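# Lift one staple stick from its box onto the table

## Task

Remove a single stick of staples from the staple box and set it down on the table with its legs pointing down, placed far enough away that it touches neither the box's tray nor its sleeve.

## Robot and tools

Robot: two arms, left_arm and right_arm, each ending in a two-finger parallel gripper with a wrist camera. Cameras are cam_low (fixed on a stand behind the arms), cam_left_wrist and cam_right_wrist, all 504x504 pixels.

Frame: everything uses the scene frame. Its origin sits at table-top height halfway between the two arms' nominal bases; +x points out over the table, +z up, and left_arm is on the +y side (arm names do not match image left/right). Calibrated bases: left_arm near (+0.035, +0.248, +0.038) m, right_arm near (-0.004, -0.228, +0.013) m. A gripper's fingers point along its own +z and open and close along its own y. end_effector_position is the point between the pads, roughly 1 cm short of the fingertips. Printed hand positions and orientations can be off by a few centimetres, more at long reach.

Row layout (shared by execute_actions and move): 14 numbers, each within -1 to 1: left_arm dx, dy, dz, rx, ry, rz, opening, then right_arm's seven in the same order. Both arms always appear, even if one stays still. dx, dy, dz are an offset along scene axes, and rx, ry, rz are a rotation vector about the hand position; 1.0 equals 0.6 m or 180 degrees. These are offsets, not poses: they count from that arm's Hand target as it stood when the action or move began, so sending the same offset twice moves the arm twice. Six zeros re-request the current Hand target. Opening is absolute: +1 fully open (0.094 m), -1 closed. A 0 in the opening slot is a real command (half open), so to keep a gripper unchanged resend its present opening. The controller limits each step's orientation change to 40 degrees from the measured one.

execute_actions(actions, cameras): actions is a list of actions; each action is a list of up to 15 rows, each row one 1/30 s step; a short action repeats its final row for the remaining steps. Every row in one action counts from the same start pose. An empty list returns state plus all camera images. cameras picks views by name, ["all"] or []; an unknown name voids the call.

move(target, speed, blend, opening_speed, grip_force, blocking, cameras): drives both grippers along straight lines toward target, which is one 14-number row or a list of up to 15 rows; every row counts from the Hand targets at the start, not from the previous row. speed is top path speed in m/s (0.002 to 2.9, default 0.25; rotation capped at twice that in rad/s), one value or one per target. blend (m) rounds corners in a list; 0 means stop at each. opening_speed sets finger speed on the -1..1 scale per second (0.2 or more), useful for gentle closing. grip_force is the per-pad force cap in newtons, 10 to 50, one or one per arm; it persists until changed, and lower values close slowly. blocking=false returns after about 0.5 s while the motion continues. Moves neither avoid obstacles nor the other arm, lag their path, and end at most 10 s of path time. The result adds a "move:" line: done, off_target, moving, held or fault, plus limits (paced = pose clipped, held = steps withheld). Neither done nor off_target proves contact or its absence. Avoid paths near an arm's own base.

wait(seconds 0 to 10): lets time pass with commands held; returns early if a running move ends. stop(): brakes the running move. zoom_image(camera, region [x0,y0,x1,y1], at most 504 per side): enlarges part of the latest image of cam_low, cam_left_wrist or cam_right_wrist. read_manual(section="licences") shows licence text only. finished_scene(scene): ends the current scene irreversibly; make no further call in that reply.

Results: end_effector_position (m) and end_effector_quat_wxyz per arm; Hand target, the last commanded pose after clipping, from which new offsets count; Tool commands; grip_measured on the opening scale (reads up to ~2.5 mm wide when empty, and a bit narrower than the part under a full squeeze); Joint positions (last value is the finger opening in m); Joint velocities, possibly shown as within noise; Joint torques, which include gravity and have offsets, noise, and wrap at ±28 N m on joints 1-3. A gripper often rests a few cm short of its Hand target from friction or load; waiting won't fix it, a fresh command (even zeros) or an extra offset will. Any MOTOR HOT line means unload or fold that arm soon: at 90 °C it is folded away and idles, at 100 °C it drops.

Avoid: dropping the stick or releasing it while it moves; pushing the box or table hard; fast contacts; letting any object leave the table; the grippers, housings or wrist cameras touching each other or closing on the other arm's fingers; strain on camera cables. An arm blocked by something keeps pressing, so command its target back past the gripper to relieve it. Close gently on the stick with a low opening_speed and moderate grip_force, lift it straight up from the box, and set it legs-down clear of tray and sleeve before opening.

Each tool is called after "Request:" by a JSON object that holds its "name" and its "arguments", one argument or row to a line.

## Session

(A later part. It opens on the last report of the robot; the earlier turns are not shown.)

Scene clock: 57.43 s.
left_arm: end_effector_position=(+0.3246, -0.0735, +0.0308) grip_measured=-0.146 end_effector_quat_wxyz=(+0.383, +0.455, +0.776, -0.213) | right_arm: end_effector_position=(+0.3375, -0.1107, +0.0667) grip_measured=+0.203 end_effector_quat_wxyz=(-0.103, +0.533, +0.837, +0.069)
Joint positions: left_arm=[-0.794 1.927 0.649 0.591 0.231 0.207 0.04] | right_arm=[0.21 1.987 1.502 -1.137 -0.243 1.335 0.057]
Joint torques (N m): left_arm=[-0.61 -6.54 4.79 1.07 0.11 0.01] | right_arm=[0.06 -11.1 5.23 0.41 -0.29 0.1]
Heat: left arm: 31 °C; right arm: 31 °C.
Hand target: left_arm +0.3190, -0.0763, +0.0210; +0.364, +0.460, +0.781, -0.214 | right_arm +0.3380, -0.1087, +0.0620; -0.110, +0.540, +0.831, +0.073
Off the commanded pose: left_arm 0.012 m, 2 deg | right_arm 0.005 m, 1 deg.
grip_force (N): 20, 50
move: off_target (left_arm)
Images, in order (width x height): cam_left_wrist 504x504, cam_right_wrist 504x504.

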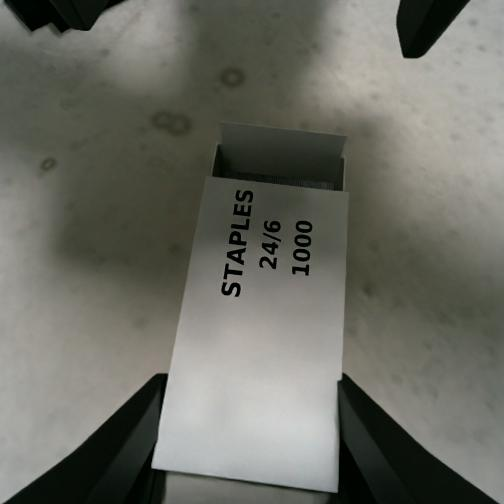

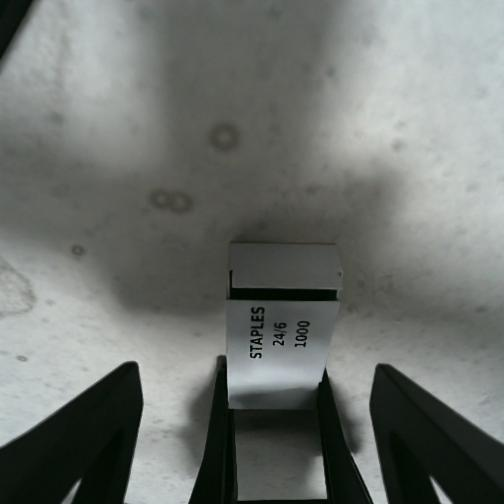

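Request:
{"name": "move", "arguments": {
  "target": [0,0,0,0,0,0,-0.16,-0.028,0.0105,-0.053,0,0,-0.011,0.2],
  "cameras": ["cam_left_wrist","cam_right_wrist"],
  "speed": 0.1
}}

Scene clock: 59.77 s.
left_arm: end_effector_position=(+0.3246, -0.0735, +0.0308) grip_measured=-0.146 end_effector_quat_wxyz=(+0.383, +0.455, +0.776, -0.213) | right_arm: end_effector_position=(+0.3219, -0.1086, +0.0282) grip_measured=+0.203 end_effector_quat_wxyz=(-0.108, +0.554, +0.823, +0.065)
Joint positions: left_arm=[-0.794 1.927 0.649 0.591 0.231 0.207 0.04] | right_arm=[0.224 1.986 1.338 -0.978 -0.246 1.398 0.056]
Joint torques (N m): left_arm=[-0.59 -6.52 4.79 1.08 0.11 0] | right_arm=[0.54 -12.68 4.66 0.4 -0.31 0.13]
Heat: left arm: 31 °C; right arm: 31 °C.
Hand target: left_arm +0.3190, -0.0763, +0.0210; +0.364, +0.460, +0.781, -0.214 | right_arm +0.3212, -0.1024, +0.0302; -0.109, +0.554, +0.822, +0.074
Off the commanded pose: left_arm 0.012 m, 2 deg | right_arm 0.006 m, 1 deg.
grip_force (N): 20, 50
move: off_target (left_arm)
Images, in order (width x height): cam_left_wrist 504x504, cam_right_wrist 504x504.

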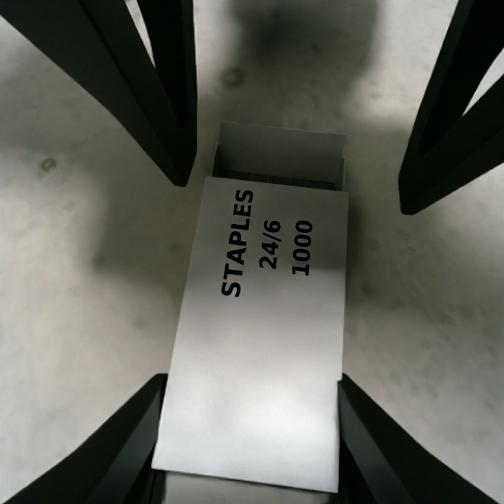

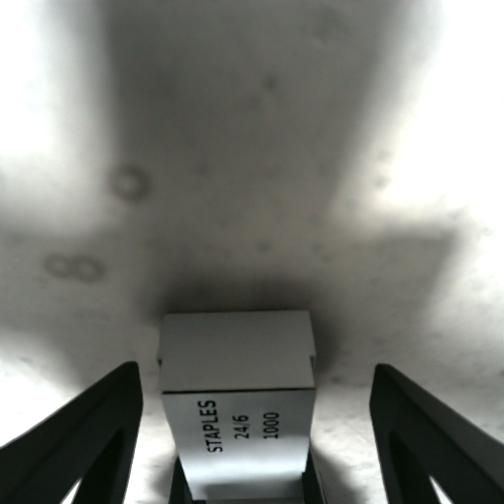

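Request:
{"name": "move", "arguments": {
  "target": [0,0,0,0,0,0,-0.16,0.006,0.0027,-0.03,0,0,0,0.2],
  "cameras": ["cam_left_wrist","cam_right_wrist"],
  "speed": 0.06
}}

Scene clock: 61.70 s.
left_arm: end_effector_position=(+0.3246, -0.0735, +0.0308) grip_measured=-0.146 end_effector_quat_wxyz=(+0.383, +0.455, +0.776, -0.213) | right_arm: end_effector_position=(+0.3277, -0.1072, +0.0192) grip_measured=+0.203 end_effector_quat_wxyz=(-0.099, +0.554, +0.823, +0.074)
Joint positions: left_arm=[-0.794 1.927 0.649 0.591 0.231 0.207 0.04] | right_arm=[0.224 1.998 1.318 -0.919 -0.246 1.401 0.056]
Joint torques (N m): left_arm=[-0.59 -6.54 4.79 1.08 0.11 0.01] | right_arm=[0.55 -10.21 4.72 0.49 -0.3 0.1]
Heat: left arm: 31 °C; right arm: 31 °C.
Hand target: left_arm +0.3190, -0.0763, +0.0210; +0.364, +0.460, +0.781, -0.214 | right_arm +0.3248, -0.1008, +0.0122; -0.109, +0.554, +0.822, +0.074
Off the commanded pose: left_arm 0.012 m, 2 deg | right_arm 0.010 m, 1 deg.
grip_force (N): 20, 50
move: off_target (left_arm)
Images, in order (width x height): cam_left_wrist 504x504, cam_right_wrist 504x504.

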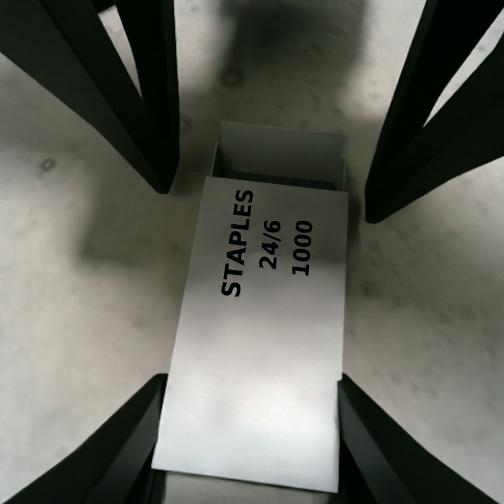

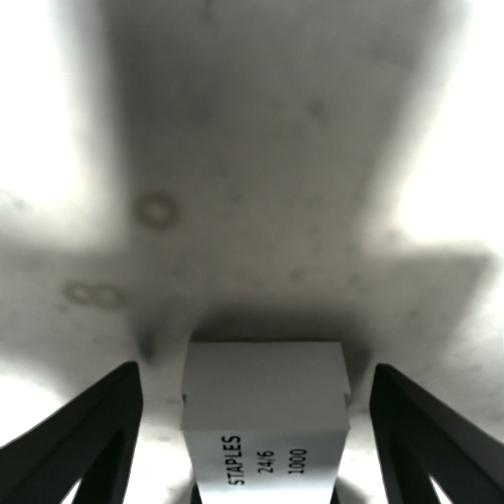

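Request:
{"name": "move", "arguments": {
  "target": [0,0,0,0,0,0,-0.16,-0.003,-0.0165,-0.02,0,0,0,0.2],
  "cameras": ["cam_left_wrist","cam_right_wrist"],
  "speed": 0.06
}}

Scene clock: 63.53 s.
left_arm: end_effector_position=(+0.3246, -0.0735, +0.0308) grip_measured=-0.146 end_effector_quat_wxyz=(+0.383, +0.455, +0.776, -0.213) | right_arm: end_effector_position=(+0.3255, -0.1083, +0.0149) grip_measured=+0.203 end_effector_quat_wxyz=(-0.107, +0.556, +0.820, +0.084)
Joint positions: left_arm=[-0.794 1.927 0.649 0.591 0.231 0.207 0.04] | right_arm=[0.21 1.996 1.292 -0.895 -0.271 1.394 0.056]
Joint torques (N m): left_arm=[-0.61 -6.53 4.79 1.08 0.11 0.01] | right_arm=[-0.36 -9.47 3.64 0.69 -0.08 -0.09]
Heat: left arm: 31 °C; right arm: 30 °C.
Hand target: left_arm +0.3190, -0.0763, +0.0210; +0.364, +0.460, +0.781, -0.214 | right_arm +0.3230, -0.1107, +0.0002; -0.109, +0.554, +0.822, +0.074
Off the commanded pose: left_arm 0.012 m, 2 deg | right_arm 0.015 m, 1 deg.
grip_force (N): 20, 50
move: off_target (left_arm, right_arm)
Images, in order (width x height): cam_left_wrist 504x504, cam_right_wrist 504x504.

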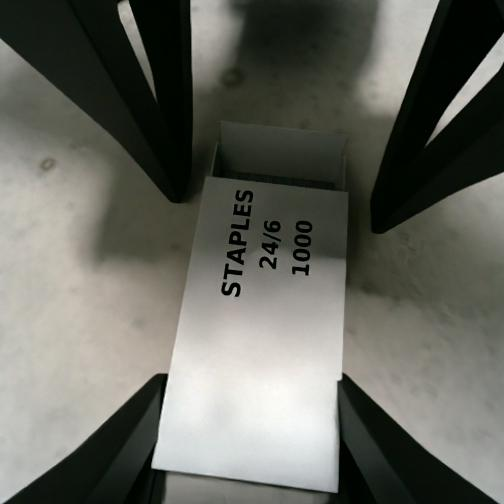

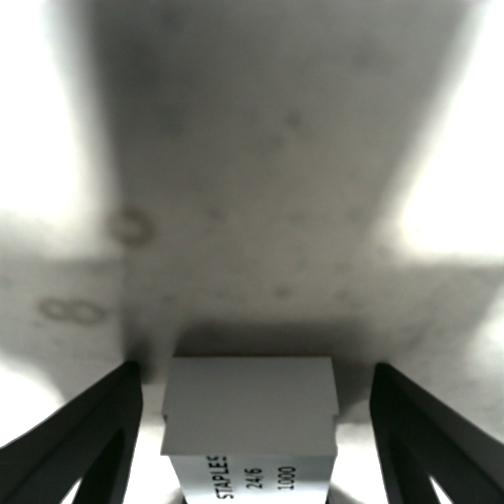

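Request:
{"name": "move", "arguments": {
  "target": [0,0,0,0,0,0,-0.16,0.0055,-0.009,0.03,0,0,0,0.2],
  "cameras": ["cam_left_wrist","cam_right_wrist"],
  "speed": 0.06
}}

Scene clock: 65.27 s.
left_arm: end_effector_position=(+0.3246, -0.0735, +0.0308) grip_measured=-0.146 end_effector_quat_wxyz=(+0.383, +0.455, +0.776, -0.213) | right_arm: end_effector_position=(+0.3231, -0.1109, +0.0146) grip_measured=+0.203 end_effector_quat_wxyz=(-0.110, +0.549, +0.825, +0.081)
Joint positions: left_arm=[-0.794 1.927 0.649 0.591 0.231 0.207 0.04] | right_arm=[0.204 1.998 1.292 -0.907 -0.271 1.369 0.056]
Joint torques (N m): left_arm=[-0.61 -6.56 4.79 1.08 0.11 0.01] | right_arm=[-0.46 -11.22 7.34 -0.04 -0.06 -0.04]
Heat: left arm: 31 °C; right arm: 30 °C.
Hand target: left_arm +0.3190, -0.0763, +0.0210; +0.364, +0.460, +0.781, -0.214 | right_arm +0.3263, -0.1161, +0.0182; -0.109, +0.554, +0.822, +0.074
Off the commanded pose: left_arm 0.012 m, 2 deg | right_arm 0.007 m, 1 deg.
grip_force (N): 20, 50
move: off_target (left_arm)
Images, in order (width x height): cam_left_wrist 504x504, cam_right_wrist 504x504.

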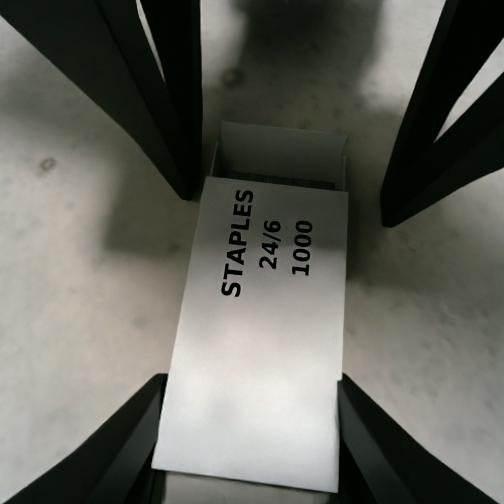

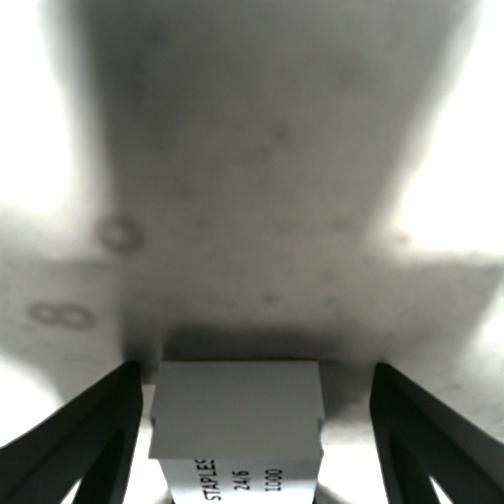

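Request:
{"name": "move", "arguments": {
  "target": [0,0,0,0,0,0,-0.16,0.0085,-0.012,0.006,0,0,0,0.2],
  "cameras": ["cam_left_wrist","cam_right_wrist"],
  "speed": 0.06
}}

Scene clock: 67.63 s.
left_arm: end_effector_position=(+0.3246, -0.0735, +0.0308) grip_measured=-0.146 end_effector_quat_wxyz=(+0.383, +0.455, +0.776, -0.213) | right_arm: end_effector_position=(+0.3271, -0.1228, +0.0200) grip_measured=+0.203 end_effector_quat_wxyz=(-0.110, +0.554, +0.821, +0.078)
Joint positions: left_arm=[-0.794 1.927 0.649 0.591 0.231 0.207 0.04] | right_arm=[0.17 1.998 1.316 -0.942 -0.266 1.348 0.056]
Joint torques (N m): left_arm=[-0.61 -6.52 4.79 1.08 0.11 0.01] | right_arm=[-0.31 -10.56 7.65 0.06 -0.03 -0.05]
Heat: left arm: 31 °C; right arm: 30 °C.
Hand target: left_arm +0.3190, -0.0763, +0.0210; +0.364, +0.460, +0.781, -0.214 | right_arm +0.3314, -0.1233, +0.0218; -0.109, +0.554, +0.822, +0.074
Off the commanded pose: left_arm 0.012 m, 2 deg | right_arm 0.005 m, 0 deg.
grip_force (N): 20, 50
move: off_target (left_arm)
Images, in order (width x height): cam_left_wrist 504x504, cam_right_wrist 504x504.

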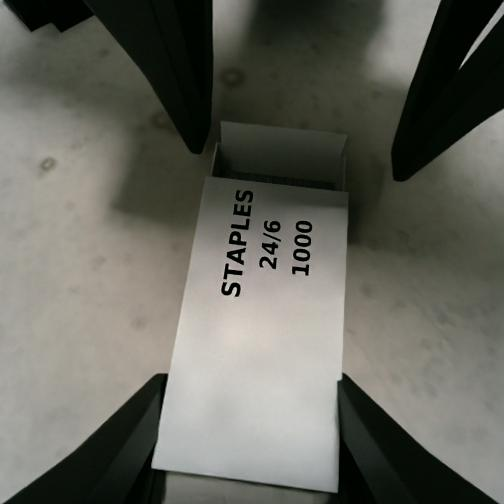

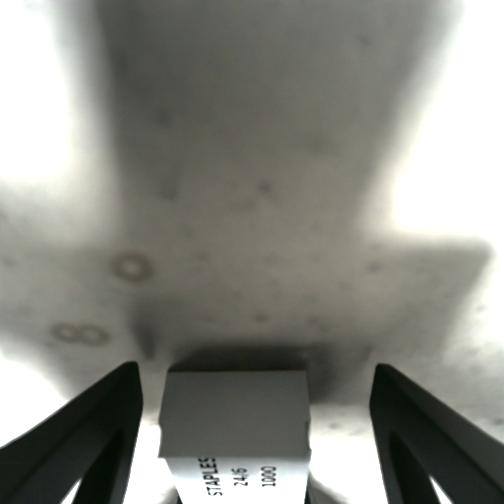

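Request:
{"name": "move", "arguments": {
  "target": [0,0,0,0,0,0,-0.16,-0.002,0,-0.008,0,0,0,-0.3],
  "cameras": ["cam_left_wrist","cam_right_wrist"],
  "speed": 0.06,
  "opening_speed": 0.35,
  "grip_force": [20,35]
}}

Scene clock: 69.90 s.
left_arm: end_effector_position=(+0.3236, -0.0744, +0.0308) grip_measured=-0.146 end_effector_quat_wxyz=(+0.382, +0.456, +0.775, -0.214) | right_arm: end_effector_position=(+0.3303, -0.1218, +0.0199) grip_measured=-0.266 end_effector_quat_wxyz=(-0.105, +0.553, +0.822, +0.083)
Joint positions: left_arm=[-0.797 1.927 0.649 0.591 0.231 0.207 0.04] | right_arm=[0.172 1.998 1.316 -0.928 -0.266 1.348 0.034]
Joint torques (N m): left_arm=[-0.61 -6.52 4.79 1.09 0.11 0.01] | right_arm=[-0.25 -10.28 6.39 0.19 -0.04 -0.06]
Heat: left arm: 31 °C; right arm: 30 °C.
Hand target: left_arm +0.3190, -0.0763, +0.0210; +0.364, +0.460, +0.781, -0.214 | right_arm +0.3302, -0.1233, +0.0170; -0.109, +0.554, +0.822, +0.074
Off the commanded pose: left_arm 0.011 m, 2 deg | right_arm 0.003 m, 1 deg.
grip_force (N): 20, 35
move: off_target (left_arm)
Images, in order (width x height): cam_left_wrist 504x504, cam_right_wrist 504x504.

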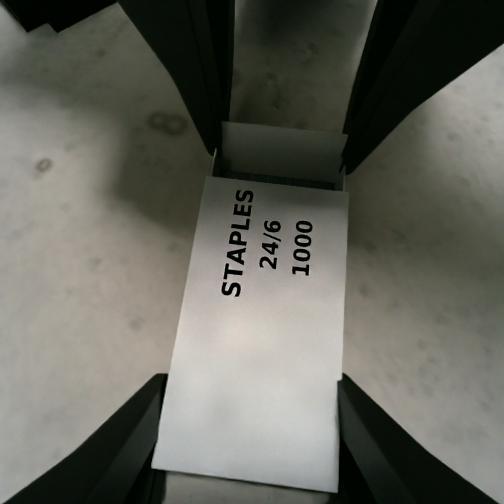

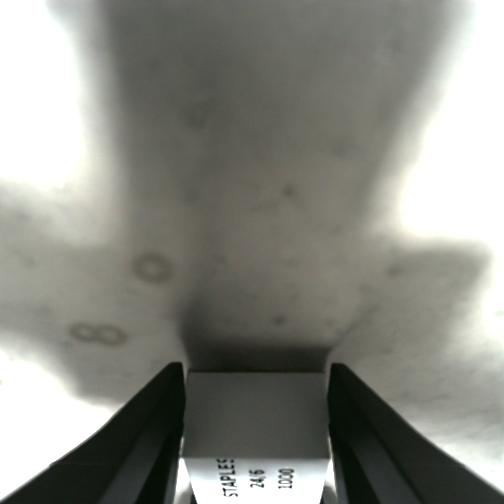

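Request:
{"name": "move", "arguments": {
  "target": [0,0,0,0,0,0,-0.16,0.0285,-0.066,0.004,0,0,0,-0.3],
  "cameras": ["cam_left_wrist","cam_right_wrist"],
  "speed": 0.03
}}

Scene clock: 72.13 s.
left_arm: end_effector_position=(+0.3207, -0.0798, +0.0313) grip_measured=-0.148 end_effector_quat_wxyz=(+0.381, +0.458, +0.772, -0.221) | right_arm: end_effector_position=(+0.3377, -0.1498, +0.0212) grip_measured=-0.266 end_effector_quat_wxyz=(-0.127, +0.553, +0.819, +0.089)
Joint positions: left_arm=[-0.807 1.933 0.655 0.596 0.238 0.2 0.04] | right_arm=[0.074 2.041 1.376 -0.999 -0.297 1.245 0.034]
Joint torques (N m): left_arm=[-0.28 -7.1 4.25 1.04 0.08 0.01] | right_arm=[-0.96 -10.58 8.05 0.1 0.32 -0.12]
Heat: left arm: 31 °C; right arm: 30 °C.
Hand target: left_arm +0.3190, -0.0763, +0.0210; +0.364, +0.460, +0.781, -0.214 | right_arm +0.3473, -0.1629, +0.0194; -0.109, +0.554, +0.822, +0.074
Off the commanded pose: left_arm 0.011 m, 2 deg | right_arm 0.016 m, 3 deg.
grip_force (N): 20, 35
move: off_target (left_arm, right_arm)
Images, in order (width x height): cam_left_wrist 504x504, cam_right_wrist 504x504.

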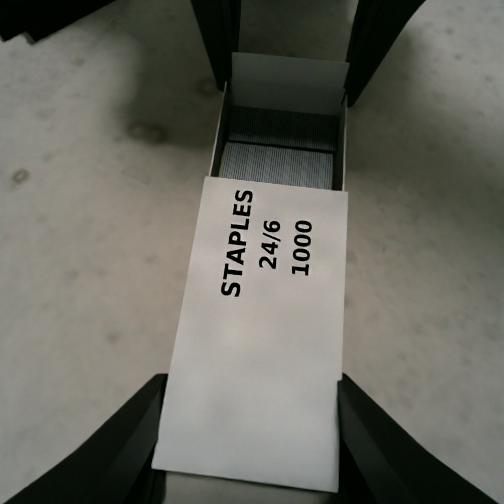

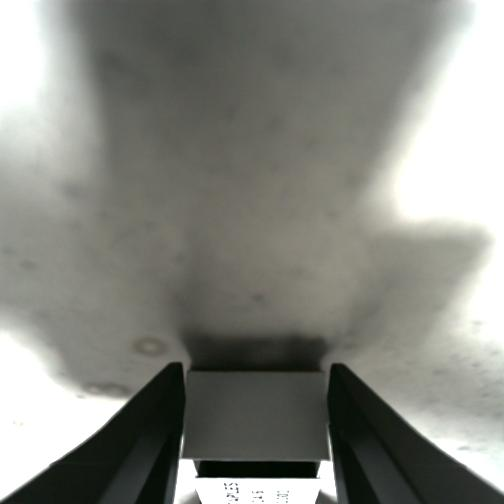

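Request:
{"name": "move", "arguments": {
  "target": [0,0,0,0,0,0,-0.16,0.007,-0.0165,0.002,0,0,0,-0.3],
  "cameras": ["cam_left_wrist"],
  "speed": 0.03
}}

Request:
{"name": "move", "arguments": {
  "target": [0,0,0,0,0,0,-0.16,-0.012,0.026,0.004,0,0,0,-0.3],
  "cameras": ["cam_left_wrist"],
  "speed": 0.03
}}

Scene clock: 73.47 s.
left_arm: end_effector_position=(+0.3207, -0.0798, +0.0313) grip_measured=-0.148 end_effector_quat_wxyz=(+0.381, +0.458, +0.772, -0.221) | right_arm: end_effector_position=(+0.3412, -0.1587, +0.0219) grip_measured=-0.266 end_effector_quat_wxyz=(-0.128, +0.552, +0.819, +0.089)
Joint positions: left_arm=[-0.807 1.933 0.655 0.596 0.238 0.2 0.04] | right_arm=[0.048 2.055 1.399 -1.019 -0.297 1.216 0.034]
Joint torques (N m): left_arm=[-0.27 -7.08 4.26 1.05 0.09 0.01] | right_arm=[-1.01 -10.73 8.14 0.1 0.35 -0.12]
Heat: left arm: 31 °C; right arm: 30 °C.
Hand target: left_arm +0.3190, -0.0763, +0.0210; +0.364, +0.460, +0.781, -0.214 | right_arm +0.3515, -0.1728, +0.0206; -0.109, +0.554, +0.822, +0.074
Off the commanded pose: left_arm 0.011 m, 2 deg | right_arm 0.018 m, 3 deg.
grip_force (N): 20, 35
move: off_target (left_arm, right_arm)
Images, in order (width x height): cam_left_wrist 504x504.

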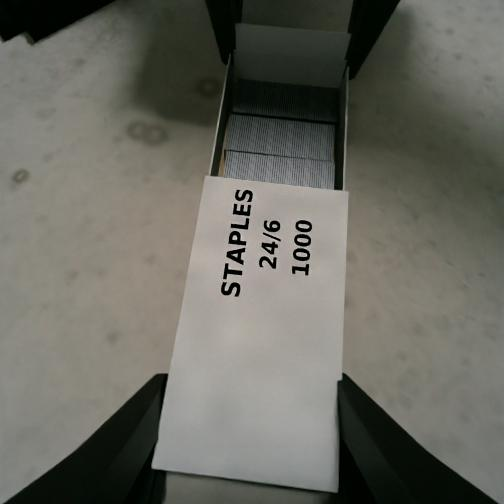

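Scene clock: 74.63 s.
left_arm: end_effector_position=(+0.3207, -0.0798, +0.0313) grip_measured=-0.148 end_effector_quat_wxyz=(+0.381, +0.458, +0.772, -0.221) | right_arm: end_effector_position=(+0.3410, -0.1581, +0.0205) grip_measured=-0.266 end_effector_quat_wxyz=(-0.121, +0.554, +0.820, +0.077)
Joint positions: left_arm=[-0.807 1.933 0.655 0.596 0.238 0.2 0.04] | right_arm=[0.063 2.055 1.399 -1.016 -0.269 1.234 0.034]
Joint torques (N m): left_arm=[-0.28 -7.09 4.25 1.05 0.08 0] | right_arm=[0.47 -13.01 5.5 0.24 0.08 0.1]
Heat: left arm: 31 °C; right arm: 30 °C.
Hand target: left_arm +0.3190, -0.0763, +0.0210; +0.364, +0.460, +0.781, -0.214 | right_arm +0.3443, -0.1572, +0.0230; -0.109, +0.554, +0.822, +0.074
Off the commanded pose: left_arm 0.011 m, 2 deg | right_arm 0.004 m, 1 deg.
grip_force (N): 20, 35
move: off_target (left_arm)
Images, in order (width x height): cam_left_wrist 504x504.

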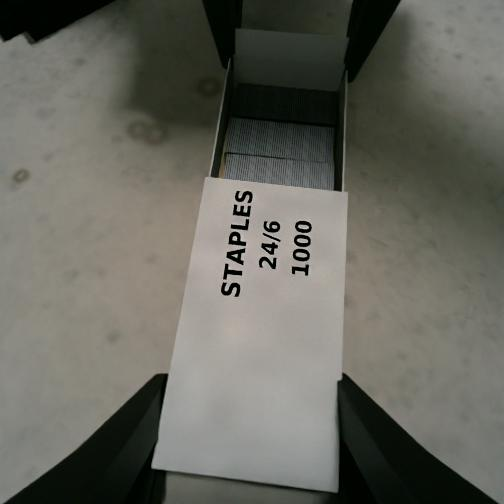

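Request:
{"name": "move", "arguments": {
  "target": [0,0,0,0,0,0,-0.16,0,0,0,0,0,0,0.05],
  "opening_speed": 0.3,
  "cameras": ["cam_left_wrist"]
}}

Request:
{"name": "move", "arguments": {
  "target": [0,0,0,0,0,0,-0.16,0.005,-0.01,0.16,0,0,0,0.05],
  "speed": 0.12,
  "cameras": ["cam_left_wrist","cam_right_wrist"]
}}

Scene clock: 76.53 s.
left_arm: end_effector_position=(+0.3209, -0.0797, +0.0313) grip_measured=-0.148 end_effector_quat_wxyz=(+0.382, +0.461, +0.771, -0.219) | right_arm: end_effector_position=(+0.3410, -0.1587, +0.0203) grip_measured=+0.047 end_effector_quat_wxyz=(-0.120, +0.554, +0.820, +0.076)
Joint positions: left_arm=[-0.807 1.933 0.655 0.596 0.237 0.207 0.04] | right_arm=[0.063 2.055 1.399 -1.016 -0.266 1.234 0.049]
Joint torques (N m): left_arm=[-0.27 -7.08 4.26 1.04 0.09 0.01] | right_arm=[0.51 -13.01 5.49 0.23 0.05 0.09]
Heat: left arm: 31 °C; right arm: 30 °C.
Hand target: left_arm +0.3190, -0.0763, +0.0210; +0.364, +0.460, +0.781, -0.214 | right_arm +0.3443, -0.1572, +0.0230; -0.109, +0.554, +0.822, +0.074
Off the commanded pose: left_arm 0.011 m, 2 deg | right_arm 0.004 m, 1 deg.
grip_force (N): 20, 35
move: off_target (left_arm)
Images, in order (width x height): cam_left_wrist 504x504.

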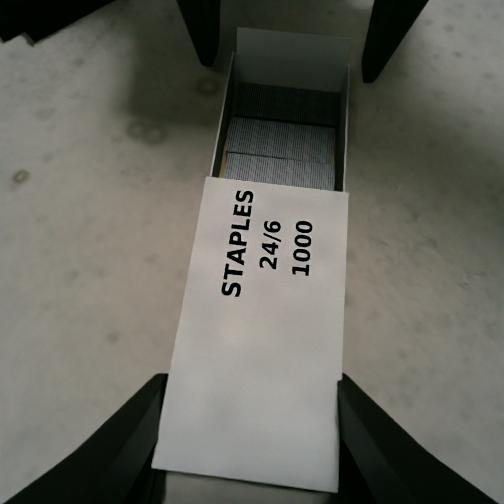

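Scene clock: 78.33 s.
left_arm: end_effector_position=(+0.3209, -0.0797, +0.0313) grip_measured=-0.148 end_effector_quat_wxyz=(+0.382, +0.461, +0.771, -0.219) | right_arm: end_effector_position=(+0.3438, -0.1588, +0.1008) grip_measured=+0.047 end_effector_quat_wxyz=(-0.129, +0.554, +0.820, +0.067)
Joint positions: left_arm=[-0.807 1.933 0.655 0.596 0.237 0.207 0.04] | right_arm=[0.063 2.009 1.66 -1.349 -0.265 1.231 0.049]
Joint torques (N m): left_arm=[-0.27 -7.08 4.26 1.04 0.09 0] | right_arm=[-0.43 -15.43 7.97 -0.11 0.04 -0.05]
Heat: left arm: 31 °C; right arm: 30 °C.
Hand target: left_arm +0.3190, -0.0763, +0.0210; +0.364, +0.460, +0.781, -0.214 | right_arm +0.3473, -0.1632, +0.1190; -0.109, +0.554, +0.822, +0.074
Off the commanded pose: left_arm 0.011 m, 2 deg | right_arm 0.019 m, 3 deg.
grip_force (N): 20, 35
move: off_target (left_arm, right_arm)
Images, in order (width x height): cam_left_wrist 504x504, cam_right_wrist 504x504.

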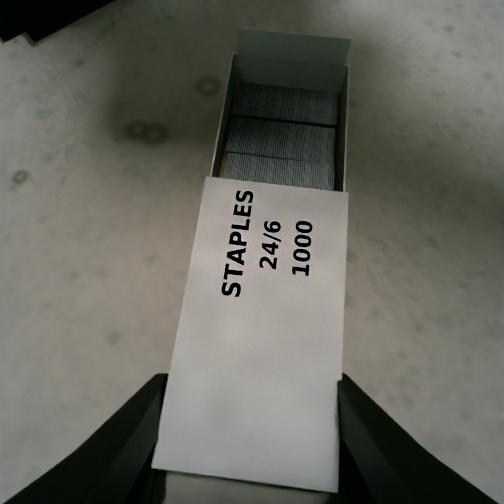

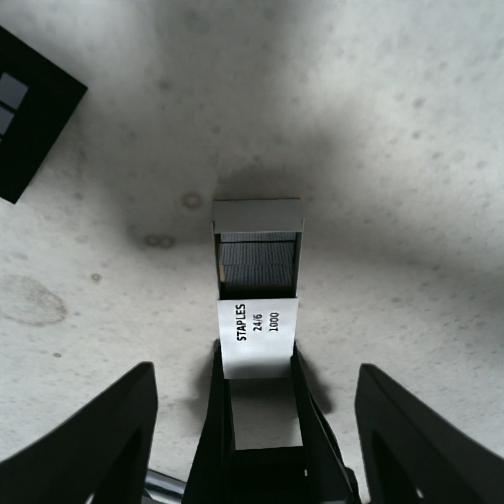

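Request:
{"name": "move", "arguments": {
  "target": [0.002,-0.003,0.006,0,0,0,0.1,0,0,0,0,0,0,0.05],
  "opening_speed": 0.3
}}

Request:
{"name": "move", "arguments": {
  "target": [-0.12,0.22,0.22,0,0,0,0.1,0.0,0,0.08,0,0,0,0.05],
  "speed": 0.18,
  "cameras": ["cam_right_wrist"]
}}

Scene clock: 81.47 s.
left_arm: end_effector_position=(+0.3204, -0.0800, +0.0314) grip_measured=+0.098 end_effector_quat_wxyz=(+0.382, +0.461, +0.770, -0.220) | right_arm: end_effector_position=(+0.3438, -0.1588, +0.1008) grip_measured=+0.047 end_effector_quat_wxyz=(-0.129, +0.554, +0.820, +0.067)
Joint positions: left_arm=[-0.807 1.933 0.655 0.596 0.24 0.207 0.052] | right_arm=[0.063 2.009 1.66 -1.349 -0.265 1.231 0.049]
Joint torques (N m): left_arm=[-0.42 -7.8 5.23 0.85 0.07 -0.01] | right_arm=[-0.43 -15.41 7.98 -0.11 0.04 -0.06]
Heat: left arm: 31 °C; right arm: 30 °C.
Hand target: left_arm +0.3202, -0.0781, +0.0246; +0.364, +0.460, +0.781, -0.214 | right_arm +0.3473, -0.1632, +0.1190; -0.109, +0.554, +0.822, +0.074
Off the commanded pose: left_arm 0.007 m, 2 deg | right_arm 0.019 m, 3 deg.
grip_force (N): 20, 35
move: off_target (right_arm)

Scene clock: 83.93 s.
left_arm: end_effector_position=(+0.2470, +0.0569, +0.1427) grip_measured=+0.098 end_effector_quat_wxyz=(+0.357, +0.451, +0.791, -0.209) | right_arm: end_effector_position=(+0.3460, -0.1589, +0.1519) grip_measured=+0.047 end_effector_quat_wxyz=(-0.126, +0.554, +0.820, +0.069)
Joint positions: left_arm=[-0.525 0.957 0.477 -0.326 0.419 0.39 0.052] | right_arm=[0.063 2.009 1.864 -1.545 -0.263 1.231 0.049]
Joint torques (N m): left_arm=[0.54 -2.36 9.48 0.91 0.36 0.22] | right_arm=[-0.44 -14.41 8.13 -0.1 0.04 -0.06]
Heat: left arm: 31 °C; right arm: 30 °C.
Hand target: left_arm +0.2482, +0.0539, +0.1566; +0.364, +0.460, +0.781, -0.214 | right_arm +0.3473, -0.1632, +0.1670; -0.109, +0.554, +0.822, +0.074
Off the commanded pose: left_arm 0.014 m, 2 deg | right_arm 0.016 m, 2 deg.
grip_force (N): 20, 35
move: off_target (left_arm, right_arm)
Images, in order (width x height): cam_right_wrist 504x504.

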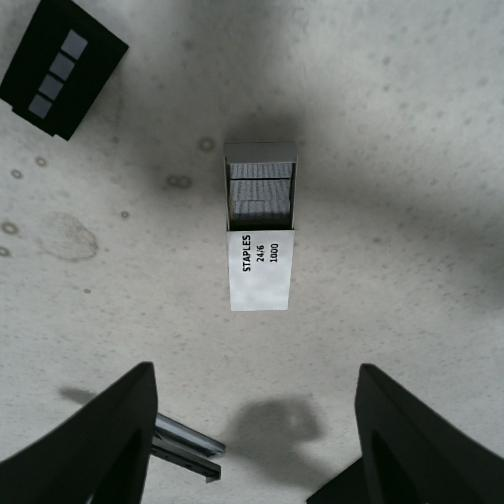

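Request:
{"name": "move", "arguments": {
  "target": [0,0,0,0,0,0,0.1,-0.0288,0.042,-0.062,-0.0357,-0.0866,0.5047,-0.35],
  "speed": 0.3,
  "cameras": ["cam_right_wrist"]
}}

Scene clock: 88.07 s.
left_arm: end_effector_position=(+0.2470, +0.0569, +0.1427) grip_measured=+0.098 end_effector_quat_wxyz=(+0.357, +0.451, +0.791, -0.209) | right_arm: end_effector_position=(+0.3262, -0.1365, +0.1180) grip_measured=-0.347 end_effector_quat_wxyz=(-0.028, -0.199, +0.980, +0.004)
Joint positions: left_arm=[-0.525 0.957 0.477 -0.326 0.419 0.39 0.052] | right_arm=[0.264 1.9 1.608 -1.335 -0.012 -0.14 0.031]
Joint torques (N m): left_arm=[0.57 -2.37 9.5 0.89 0.36 0.21] | right_arm=[0.23 -15.24 5.08 0.49 0.16 -0.08]
Heat: left arm: 32 °C; right arm: 30 °C.
Hand target: left_arm +0.2482, +0.0539, +0.1566; +0.364, +0.460, +0.781, -0.214 | right_arm +0.3301, -0.1380, +0.1298; +0.000, -0.203, +0.979, +0.001
Off the commanded pose: left_arm 0.014 m, 2 deg | right_arm 0.012 m, 3 deg.
grip_force (N): 20, 35
move: off_target (left_arm, right_arm)
Images, in order (width x height): cam_right_wrist 504x504.

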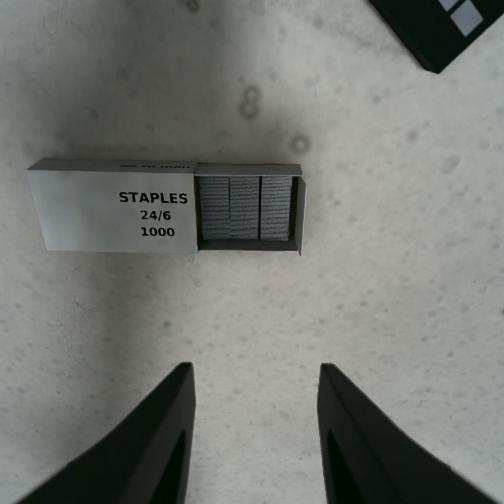

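Request:
{"name": "zoom_image", "arguments": {
  "camera": "cam_right_wrist",
  "region": [170, 140, 330, 270]
}}

Scaled by 3.150.

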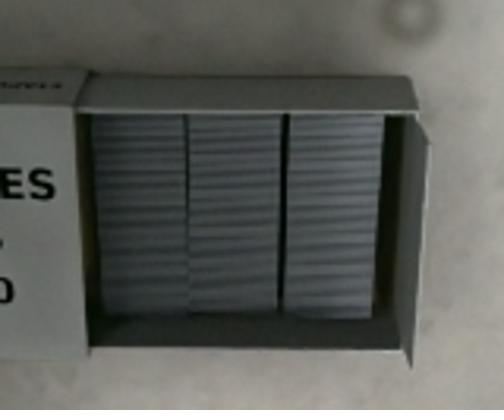

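Request:
{"name": "move", "arguments": {
  "target": [0,0,0,0,0,0,0.1,0.0152,0.0008,-0.115,0,-0.015,0,-0.95],
  "speed": 0.15,
  "cameras": ["cam_right_wrist"]
}}

Scene clock: 93.67 s.
left_arm: end_effector_position=(+0.2470, +0.0569, +0.1427) grip_measured=+0.098 end_effector_quat_wxyz=(+0.357, +0.451, +0.791, -0.209) | right_arm: end_effector_position=(+0.3353, -0.1364, +0.0612) grip_measured=-0.947 end_effector_quat_wxyz=(+0.013, -0.199, +0.980, +0.000)
Joint positions: left_arm=[-0.525 0.957 0.477 -0.326 0.419 0.39 0.052] | right_arm=[0.264 1.892 1.37 -1.024 0.001 -0.14 0.002]
Joint torques (N m): left_arm=[0.53 -2.35 9.51 0.9 0.36 0.21] | right_arm=[0.31 -11.52 5.05 0.73 0.17 -0.09]
Heat: left arm: 33 °C; right arm: 30 °C.
Hand target: left_arm +0.2482, +0.0539, +0.1566; +0.364, +0.460, +0.781, -0.214 | right_arm +0.3392, -0.1375, +0.0608; +0.023, -0.203, +0.979, -0.004
Off the commanded pose: left_arm 0.014 m, 2 deg | right_arm 0.004 m, 1 deg.
grip_force (N): 20, 35
move: off_target (left_arm)
Images, in order (width x height): cam_right_wrist 504x504.

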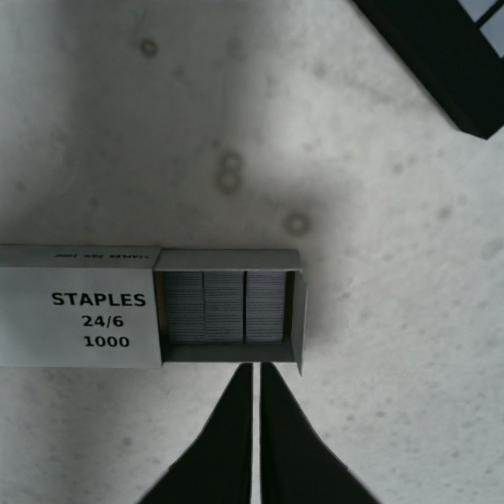

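Request:
{"name": "move", "arguments": {
  "target": [0,0,0,0,0,0,0.1,-0.005,0.0075,-0.038,0,0,0,-0.95],
  "speed": 0.1,
  "cameras": ["cam_right_wrist"]
}}

Scene clock: 95.40 s.
left_arm: end_effector_position=(+0.2470, +0.0569, +0.1427) grip_measured=+0.098 end_effector_quat_wxyz=(+0.357, +0.451, +0.791, -0.209) | right_arm: end_effector_position=(+0.3338, -0.1337, +0.0448) grip_measured=-0.947 end_effector_quat_wxyz=(+0.022, -0.203, +0.979, +0.000)
Joint positions: left_arm=[-0.525 0.957 0.477 -0.326 0.419 0.39 0.052] | right_arm=[0.273 1.892 1.301 -0.936 0.002 -0.14 0.002]
Joint torques (N m): left_arm=[0.54 -2.36 9.51 0.9 0.36 0.21] | right_arm=[0.42 -9.66 5.05 0.78 0.16 0.06]
Heat: left arm: 34 °C; right arm: 30 °C.
Hand target: left_arm +0.2482, +0.0539, +0.1566; +0.364, +0.460, +0.781, -0.214 | right_arm +0.3362, -0.1330, +0.0380; +0.023, -0.203, +0.979, -0.004
Off the commanded pose: left_arm 0.014 m, 2 deg | right_arm 0.007 m, 1 deg.
grip_force (N): 20, 35
move: off_target (left_arm)
Images, in order (width x height): cam_right_wrist 504x504.

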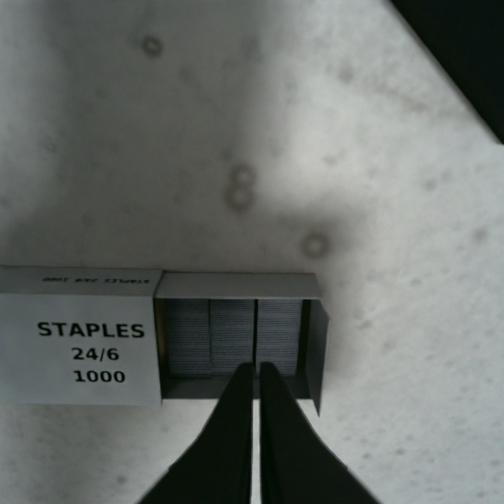

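Request:
{"name": "move", "arguments": {
  "target": [0,0,0,0,0,0,0.1,0.004,0.002,-0.03,0,0,0,-0.95],
  "speed": 0.04,
  "cameras": ["cam_right_wrist"]
}}

Scene clock: 97.10 s.
left_arm: end_effector_position=(+0.2470, +0.0569, +0.1427) grip_measured=+0.098 end_effector_quat_wxyz=(+0.357, +0.451, +0.791, -0.209) | right_arm: end_effector_position=(+0.3364, -0.1330, +0.0265) grip_measured=-0.947 end_effector_quat_wxyz=(+0.021, -0.203, +0.979, +0.000)
Joint positions: left_arm=[-0.525 0.957 0.477 -0.326 0.419 0.39 0.052] | right_arm=[0.273 1.929 1.273 -0.873 0.002 -0.14 0.002]
Joint torques (N m): left_arm=[0.54 -2.36 9.5 0.9 0.35 0.22] | right_arm=[0.54 -9.95 4.96 0.79 0.15 0.06]
Heat: left arm: 34 °C; right arm: 30 °C.
Hand target: left_arm +0.2482, +0.0539, +0.1566; +0.364, +0.460, +0.781, -0.214 | right_arm +0.3386, -0.1318, +0.0200; +0.023, -0.203, +0.979, -0.004
Off the commanded pose: left_arm 0.014 m, 2 deg | right_arm 0.007 m, 1 deg.
grip_force (N): 20, 35
move: off_target (left_arm)
Images, in order (width x height): cam_right_wrist 504x504.

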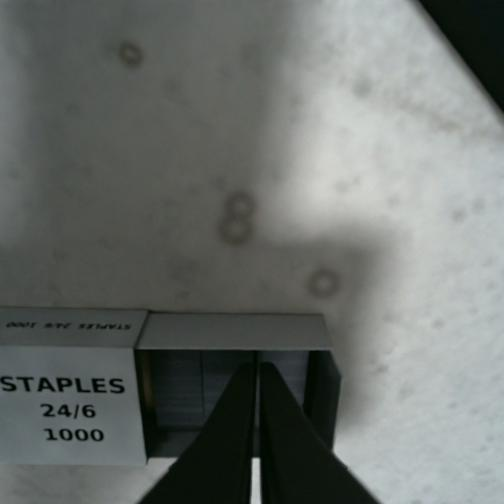

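Request:
{"name": "move", "arguments": {
  "target": [0,0,0,0,0,0,0.1,0,0,-0.018,0,0,0,-0.95],
  "speed": 0.03,
  "cameras": ["cam_right_wrist"]
}}

Scene clock: 98.33 s.
left_arm: end_effector_position=(+0.2470, +0.0569, +0.1427) grip_measured=+0.098 end_effector_quat_wxyz=(+0.357, +0.451, +0.791, -0.209) | right_arm: end_effector_position=(+0.3361, -0.1331, +0.0200) grip_measured=-0.947 end_effector_quat_wxyz=(+0.021, -0.203, +0.979, +0.000)
Joint positions: left_arm=[-0.525 0.957 0.477 -0.326 0.419 0.39 0.052] | right_arm=[0.273 1.938 1.258 -0.849 0.002 -0.14 0.002]
Joint torques (N m): left_arm=[0.55 -2.35 9.5 0.89 0.36 0.21] | right_arm=[0.53 -9.29 4.37 0.96 0.15 0.06]
Heat: left arm: 34 °C; right arm: 30 °C.
Hand target: left_arm +0.2482, +0.0539, +0.1566; +0.364, +0.460, +0.781, -0.214 | right_arm +0.3386, -0.1318, +0.0092; +0.023, -0.203, +0.979, -0.004
Off the commanded pose: left_arm 0.014 m, 2 deg | right_arm 0.011 m, 1 deg.
grip_force (N): 20, 35
move: off_target (left_arm, right_arm)
Images, in order (width x height): cam_right_wrist 504x504.

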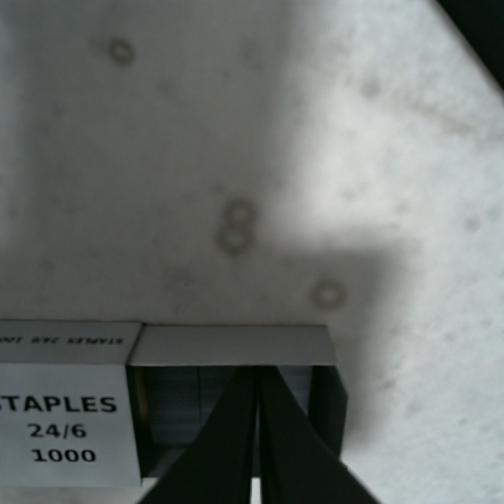

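Request:
{"name": "move", "arguments": {
  "target": [0,0,0,0,0,0,0.1,0,0,-0.01,0,0,0,-0.95],
  "speed": 0.03
}}

Request:
{"name": "move", "arguments": {
  "target": [0,0,0,0,0,0,0.1,0,0,0,0,0,0,-0.72],
  "opening_speed": 0.25,
  "cameras": ["cam_right_wrist"]
}}

Scene clock: 99.53 s.
left_arm: end_effector_position=(+0.2470, +0.0569, +0.1427) grip_measured=+0.098 end_effector_quat_wxyz=(+0.357, +0.451, +0.791, -0.209) | right_arm: end_effector_position=(+0.3361, -0.1331, +0.0202) grip_measured=-0.947 end_effector_quat_wxyz=(+0.022, -0.203, +0.979, +0.000)
Joint positions: left_arm=[-0.525 0.957 0.477 -0.326 0.419 0.39 0.052] | right_arm=[0.273 1.937 1.256 -0.847 0.002 -0.14 0.002]
Joint torques (N m): left_arm=[0.54 -2.35 9.51 0.9 0.36 0.21] | right_arm=[0.54 -8.57 3.55 1.18 0.16 0.05]
Heat: left arm: 34 °C; right arm: 30 °C.
Hand target: left_arm +0.2482, +0.0539, +0.1566; +0.364, +0.460, +0.781, -0.214 | right_arm +0.3386, -0.1318, +0.0032; +0.023, -0.203, +0.979, -0.004
Off the commanded pose: left_arm 0.014 m, 2 deg | right_arm 0.017 m, 1 deg.
grip_force (N): 20, 35
move: off_target (left_arm, right_arm)

Scene clock: 100.97 s.
left_arm: end_effector_position=(+0.2470, +0.0569, +0.1427) grip_measured=+0.098 end_effector_quat_wxyz=(+0.357, +0.451, +0.791, -0.209) | right_arm: end_effector_position=(+0.3380, -0.1371, +0.0202) grip_measured=-0.723 end_effector_quat_wxyz=(+0.024, -0.203, +0.979, -0.007)
Joint positions: left_arm=[-0.525 0.957 0.477 -0.326 0.419 0.39 0.052] | right_arm=[0.269 1.937 1.256 -0.844 0.018 -0.143 0.013]
Joint torques (N m): left_arm=[0.55 -2.36 9.51 0.9 0.36 0.21] | right_arm=[0.51 -8.54 3.54 1.16 -0.01 0.06]
Heat: left arm: 34 °C; right arm: 30 °C.
Hand target: left_arm +0.2482, +0.0539, +0.1566; +0.364, +0.460, +0.781, -0.214 | right_arm +0.3386, -0.1318, +0.0032; +0.023, -0.203, +0.979, -0.004
Off the commanded pose: left_arm 0.014 m, 2 deg | right_arm 0.018 m, 0 deg.
grip_force (N): 20, 35
move: off_target (left_arm, right_arm)
Images, in order (width x height): cam_right_wrist 504x504.

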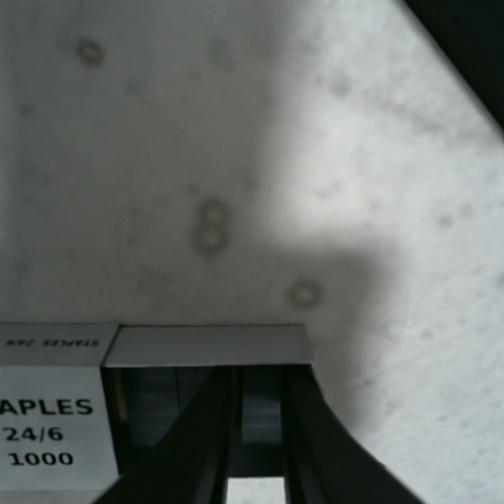

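Request:
{"name": "zoom_image", "arguments": {
  "camera": "cam_right_wrist",
  "region": [90, 310, 350, 500]
}}

Scaled by 1.938.

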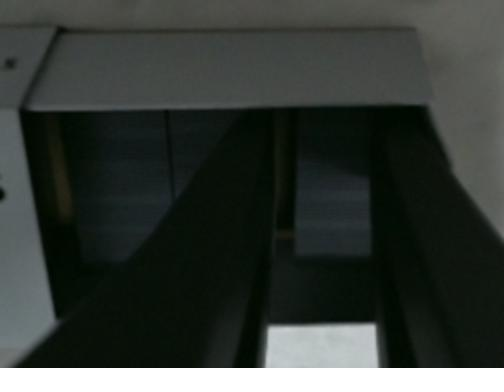

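Request:
{"name": "move", "arguments": {
  "target": [0,0,0,0,0,0,0.1,0,0,0.075,0,0,0,-0.72],
  "speed": 0.08,
  "cameras": ["cam_right_wrist"]
}}

Scene clock: 102.80 s.
left_arm: end_effector_position=(+0.2470, +0.0569, +0.1427) grip_measured=+0.098 end_effector_quat_wxyz=(+0.357, +0.451, +0.791, -0.209) | right_arm: end_effector_position=(+0.3296, -0.1394, +0.0297) grip_measured=-0.723 end_effector_quat_wxyz=(-0.003, -0.203, +0.979, -0.009)
Joint positions: left_arm=[-0.525 0.957 0.477 -0.326 0.419 0.39 0.052] | right_arm=[0.269 1.938 1.301 -0.941 0.018 -0.143 0.013]
Joint torques (N m): left_arm=[0.53 -2.35 9.48 0.9 0.36 0.21] | right_arm=[0.54 -14.39 7.88 0.25 -0.02 0.05]
Heat: left arm: 34 °C; right arm: 30 °C.
Hand target: left_arm +0.2482, +0.0539, +0.1566; +0.364, +0.460, +0.781, -0.214 | right_arm +0.3386, -0.1318, +0.0482; +0.023, -0.203, +0.979, -0.004
Off the commanded pose: left_arm 0.014 m, 2 deg | right_arm 0.022 m, 3 deg.
grip_force (N): 20, 35
move: off_target (left_arm, right_arm)
Images, in order (width x height): cam_right_wrist 504x504.

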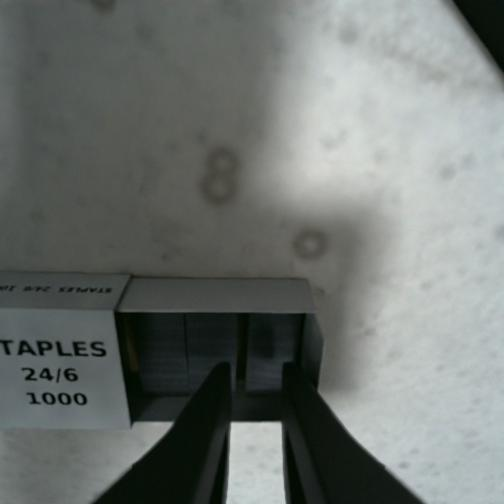

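Request:
{"name": "zoom_image", "arguments": {
  "camera": "cam_right_wrist",
  "region": [110, 270, 340, 430]
}}

Scaled by 2.191.

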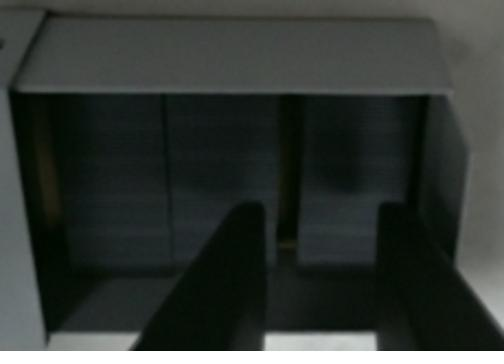

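Request:
{"name": "move", "arguments": {
  "target": [0,0,0,0,0,0,0.1,-0.0015,0.010,-0.028,0,0,0,-0.92],
  "speed": 0.08,
  "cameras": ["cam_right_wrist"]
}}

Scene clock: 104.90 s.
left_arm: end_effector_position=(+0.2470, +0.0569, +0.1427) grip_measured=+0.098 end_effector_quat_wxyz=(+0.357, +0.451, +0.791, -0.209) | right_arm: end_effector_position=(+0.3330, -0.1284, +0.0297) grip_measured=-0.917 end_effector_quat_wxyz=(+0.009, -0.208, +0.978, -0.008)
Joint positions: left_arm=[-0.525 0.957 0.477 -0.326 0.419 0.39 0.052] | right_arm=[0.296 1.938 1.301 -0.916 0.018 -0.127 0.004]
Joint torques (N m): left_arm=[0.55 -2.33 9.5 0.9 0.36 0.22] | right_arm=[0.39 -11.96 5.12 0.72 -0.01 0.08]
Heat: left arm: 35 °C; right arm: 30 °C.
Hand target: left_arm +0.2482, +0.0539, +0.1566; +0.364, +0.460, +0.781, -0.214 | right_arm +0.3377, -0.1258, +0.0314; +0.023, -0.203, +0.979, -0.004
Off the commanded pose: left_arm 0.014 m, 2 deg | right_arm 0.006 m, 2 deg.
grip_force (N): 20, 35
move: off_target (left_arm)
Images, in order (width x height): cam_right_wrist 504x504.

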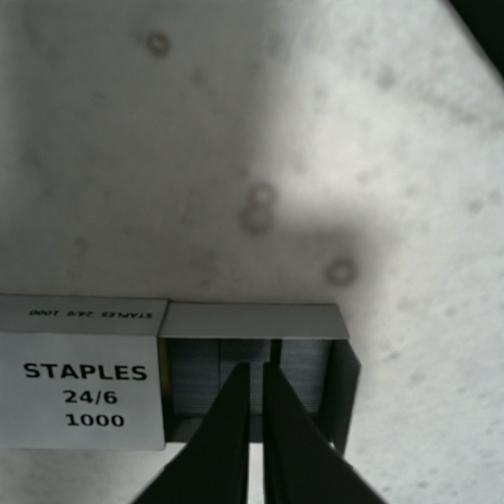

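Request:
{"name": "move", "arguments": {
  "target": [0,0,0,0,0,0,0.1,0.003,-0.014,0,0,0,0,-0.92],
  "speed": 0.08,
  "cameras": ["cam_right_wrist"]
}}

Scene clock: 106.53 s.
left_arm: end_effector_position=(+0.2470, +0.0569, +0.1427) grip_measured=+0.098 end_effector_quat_wxyz=(+0.357, +0.451, +0.791, -0.209) | right_arm: end_effector_position=(+0.3357, -0.1366, +0.0297) grip_measured=-0.917 end_effector_quat_wxyz=(+0.010, -0.201, +0.979, -0.008)
Joint positions: left_arm=[-0.525 0.957 0.477 -0.326 0.419 0.39 0.052] | right_arm=[0.272 1.938 1.301 -0.915 0.018 -0.137 0.004]
Joint torques (N m): left_arm=[0.55 -2.35 9.5 0.9 0.36 0.21] | right_arm=[-0.28 -12.14 4.85 0.73 -0.02 -0.09]
Heat: left arm: 35 °C; right arm: 30 °C.
Hand target: left_arm +0.2482, +0.0539, +0.1566; +0.364, +0.460, +0.781, -0.214 | right_arm +0.3395, -0.1342, +0.0314; +0.023, -0.203, +0.979, -0.004
Off the commanded pose: left_arm 0.014 m, 2 deg | right_arm 0.005 m, 2 deg.
grip_force (N): 20, 35
move: off_target (left_arm)
Images, in order (width x height): cam_right_wrist 504x504.

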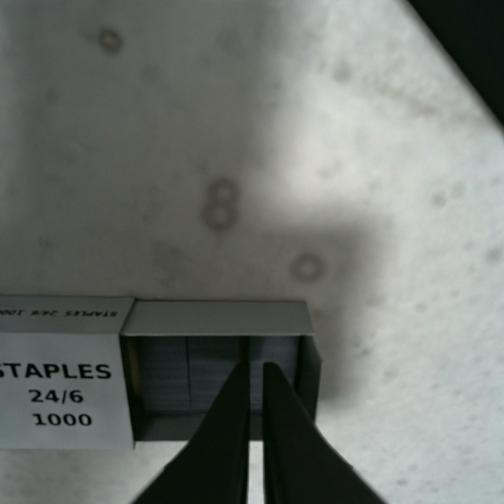

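Request:
{"name": "move", "arguments": {
  "target": [0,0,0,0,0,0,0.1,0,0.002,-0.047,0,0,0,-0.92],
  "speed": 0.05,
  "cameras": ["cam_right_wrist"]
}}

Request:
{"name": "move", "arguments": {
  "target": [0,0,0,0,0,0,0.1,0,0,0,0,0,0,-0.7],
  "opening_speed": 0.25,
  "cameras": ["cam_right_wrist"]
}}

Scene clock: 108.23 s.
left_arm: end_effector_position=(+0.2470, +0.0569, +0.1427) grip_measured=+0.098 end_effector_quat_wxyz=(+0.357, +0.451, +0.791, -0.209) | right_arm: end_effector_position=(+0.3357, -0.1366, +0.0195) grip_measured=-0.917 end_effector_quat_wxyz=(+0.018, -0.201, +0.979, -0.008)
Joint positions: left_arm=[-0.525 0.957 0.477 -0.326 0.419 0.39 0.052] | right_arm=[0.272 1.94 1.258 -0.853 0.018 -0.137 0.004]
Joint torques (N m): left_arm=[0.57 -2.35 9.48 0.9 0.36 0.21] | right_arm=[-0.01 -8.61 3.59 1.24 -0.02 -0.05]
Heat: left arm: 35 °C; right arm: 30 °C.
Hand target: left_arm +0.2482, +0.0539, +0.1566; +0.364, +0.460, +0.781, -0.214 | right_arm +0.3395, -0.1330, +0.0032; +0.023, -0.203, +0.979, -0.004
Off the commanded pose: left_arm 0.014 m, 2 deg | right_arm 0.017 m, 1 deg.
grip_force (N): 20, 35
move: off_target (left_arm, right_arm)
Images, in order (width x height): cam_right_wrist 504x504.

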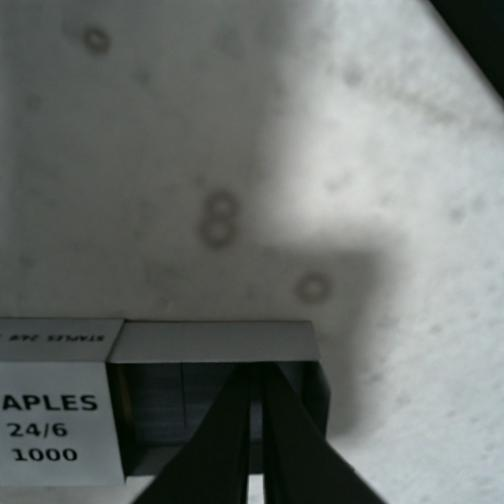

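Scene clock: 109.63 s.
left_arm: end_effector_position=(+0.2470, +0.0569, +0.1427) grip_measured=+0.098 end_effector_quat_wxyz=(+0.357, +0.451, +0.791, -0.209) | right_arm: end_effector_position=(+0.3361, -0.1351, +0.0195) grip_measured=-0.703 end_effector_quat_wxyz=(+0.020, -0.203, +0.979, -0.008)
Joint positions: left_arm=[-0.525 0.957 0.477 -0.326 0.419 0.39 0.052] | right_arm=[0.276 1.94 1.258 -0.85 0.019 -0.137 0.014]
Joint torques (N m): left_arm=[0.54 -2.35 9.48 0.9 0.37 0.21] | right_arm=[-0.03 -8.57 3.62 1.21 -0.04 -0.05]
Heat: left arm: 35 °C; right arm: 30 °C.
Hand target: left_arm +0.2482, +0.0539, +0.1566; +0.364, +0.460, +0.781, -0.214 | right_arm +0.3395, -0.1330, +0.0032; +0.023, -0.203, +0.979, -0.004
Off the commanded pose: left_arm 0.014 m, 2 deg | right_arm 0.017 m, 1 deg.
grip_force (N): 20, 35
move: off_target (left_arm, right_arm)
Images, in order (width x height): cam_right_wrist 504x504.

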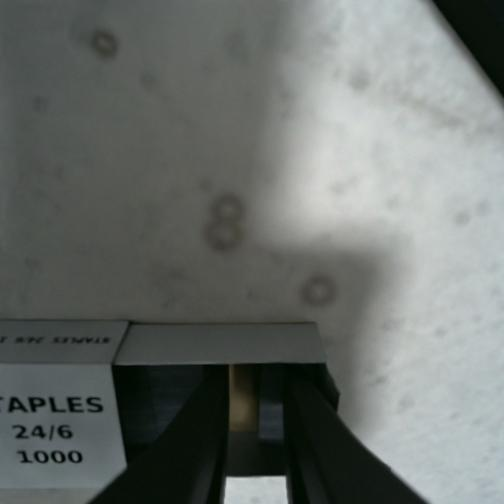

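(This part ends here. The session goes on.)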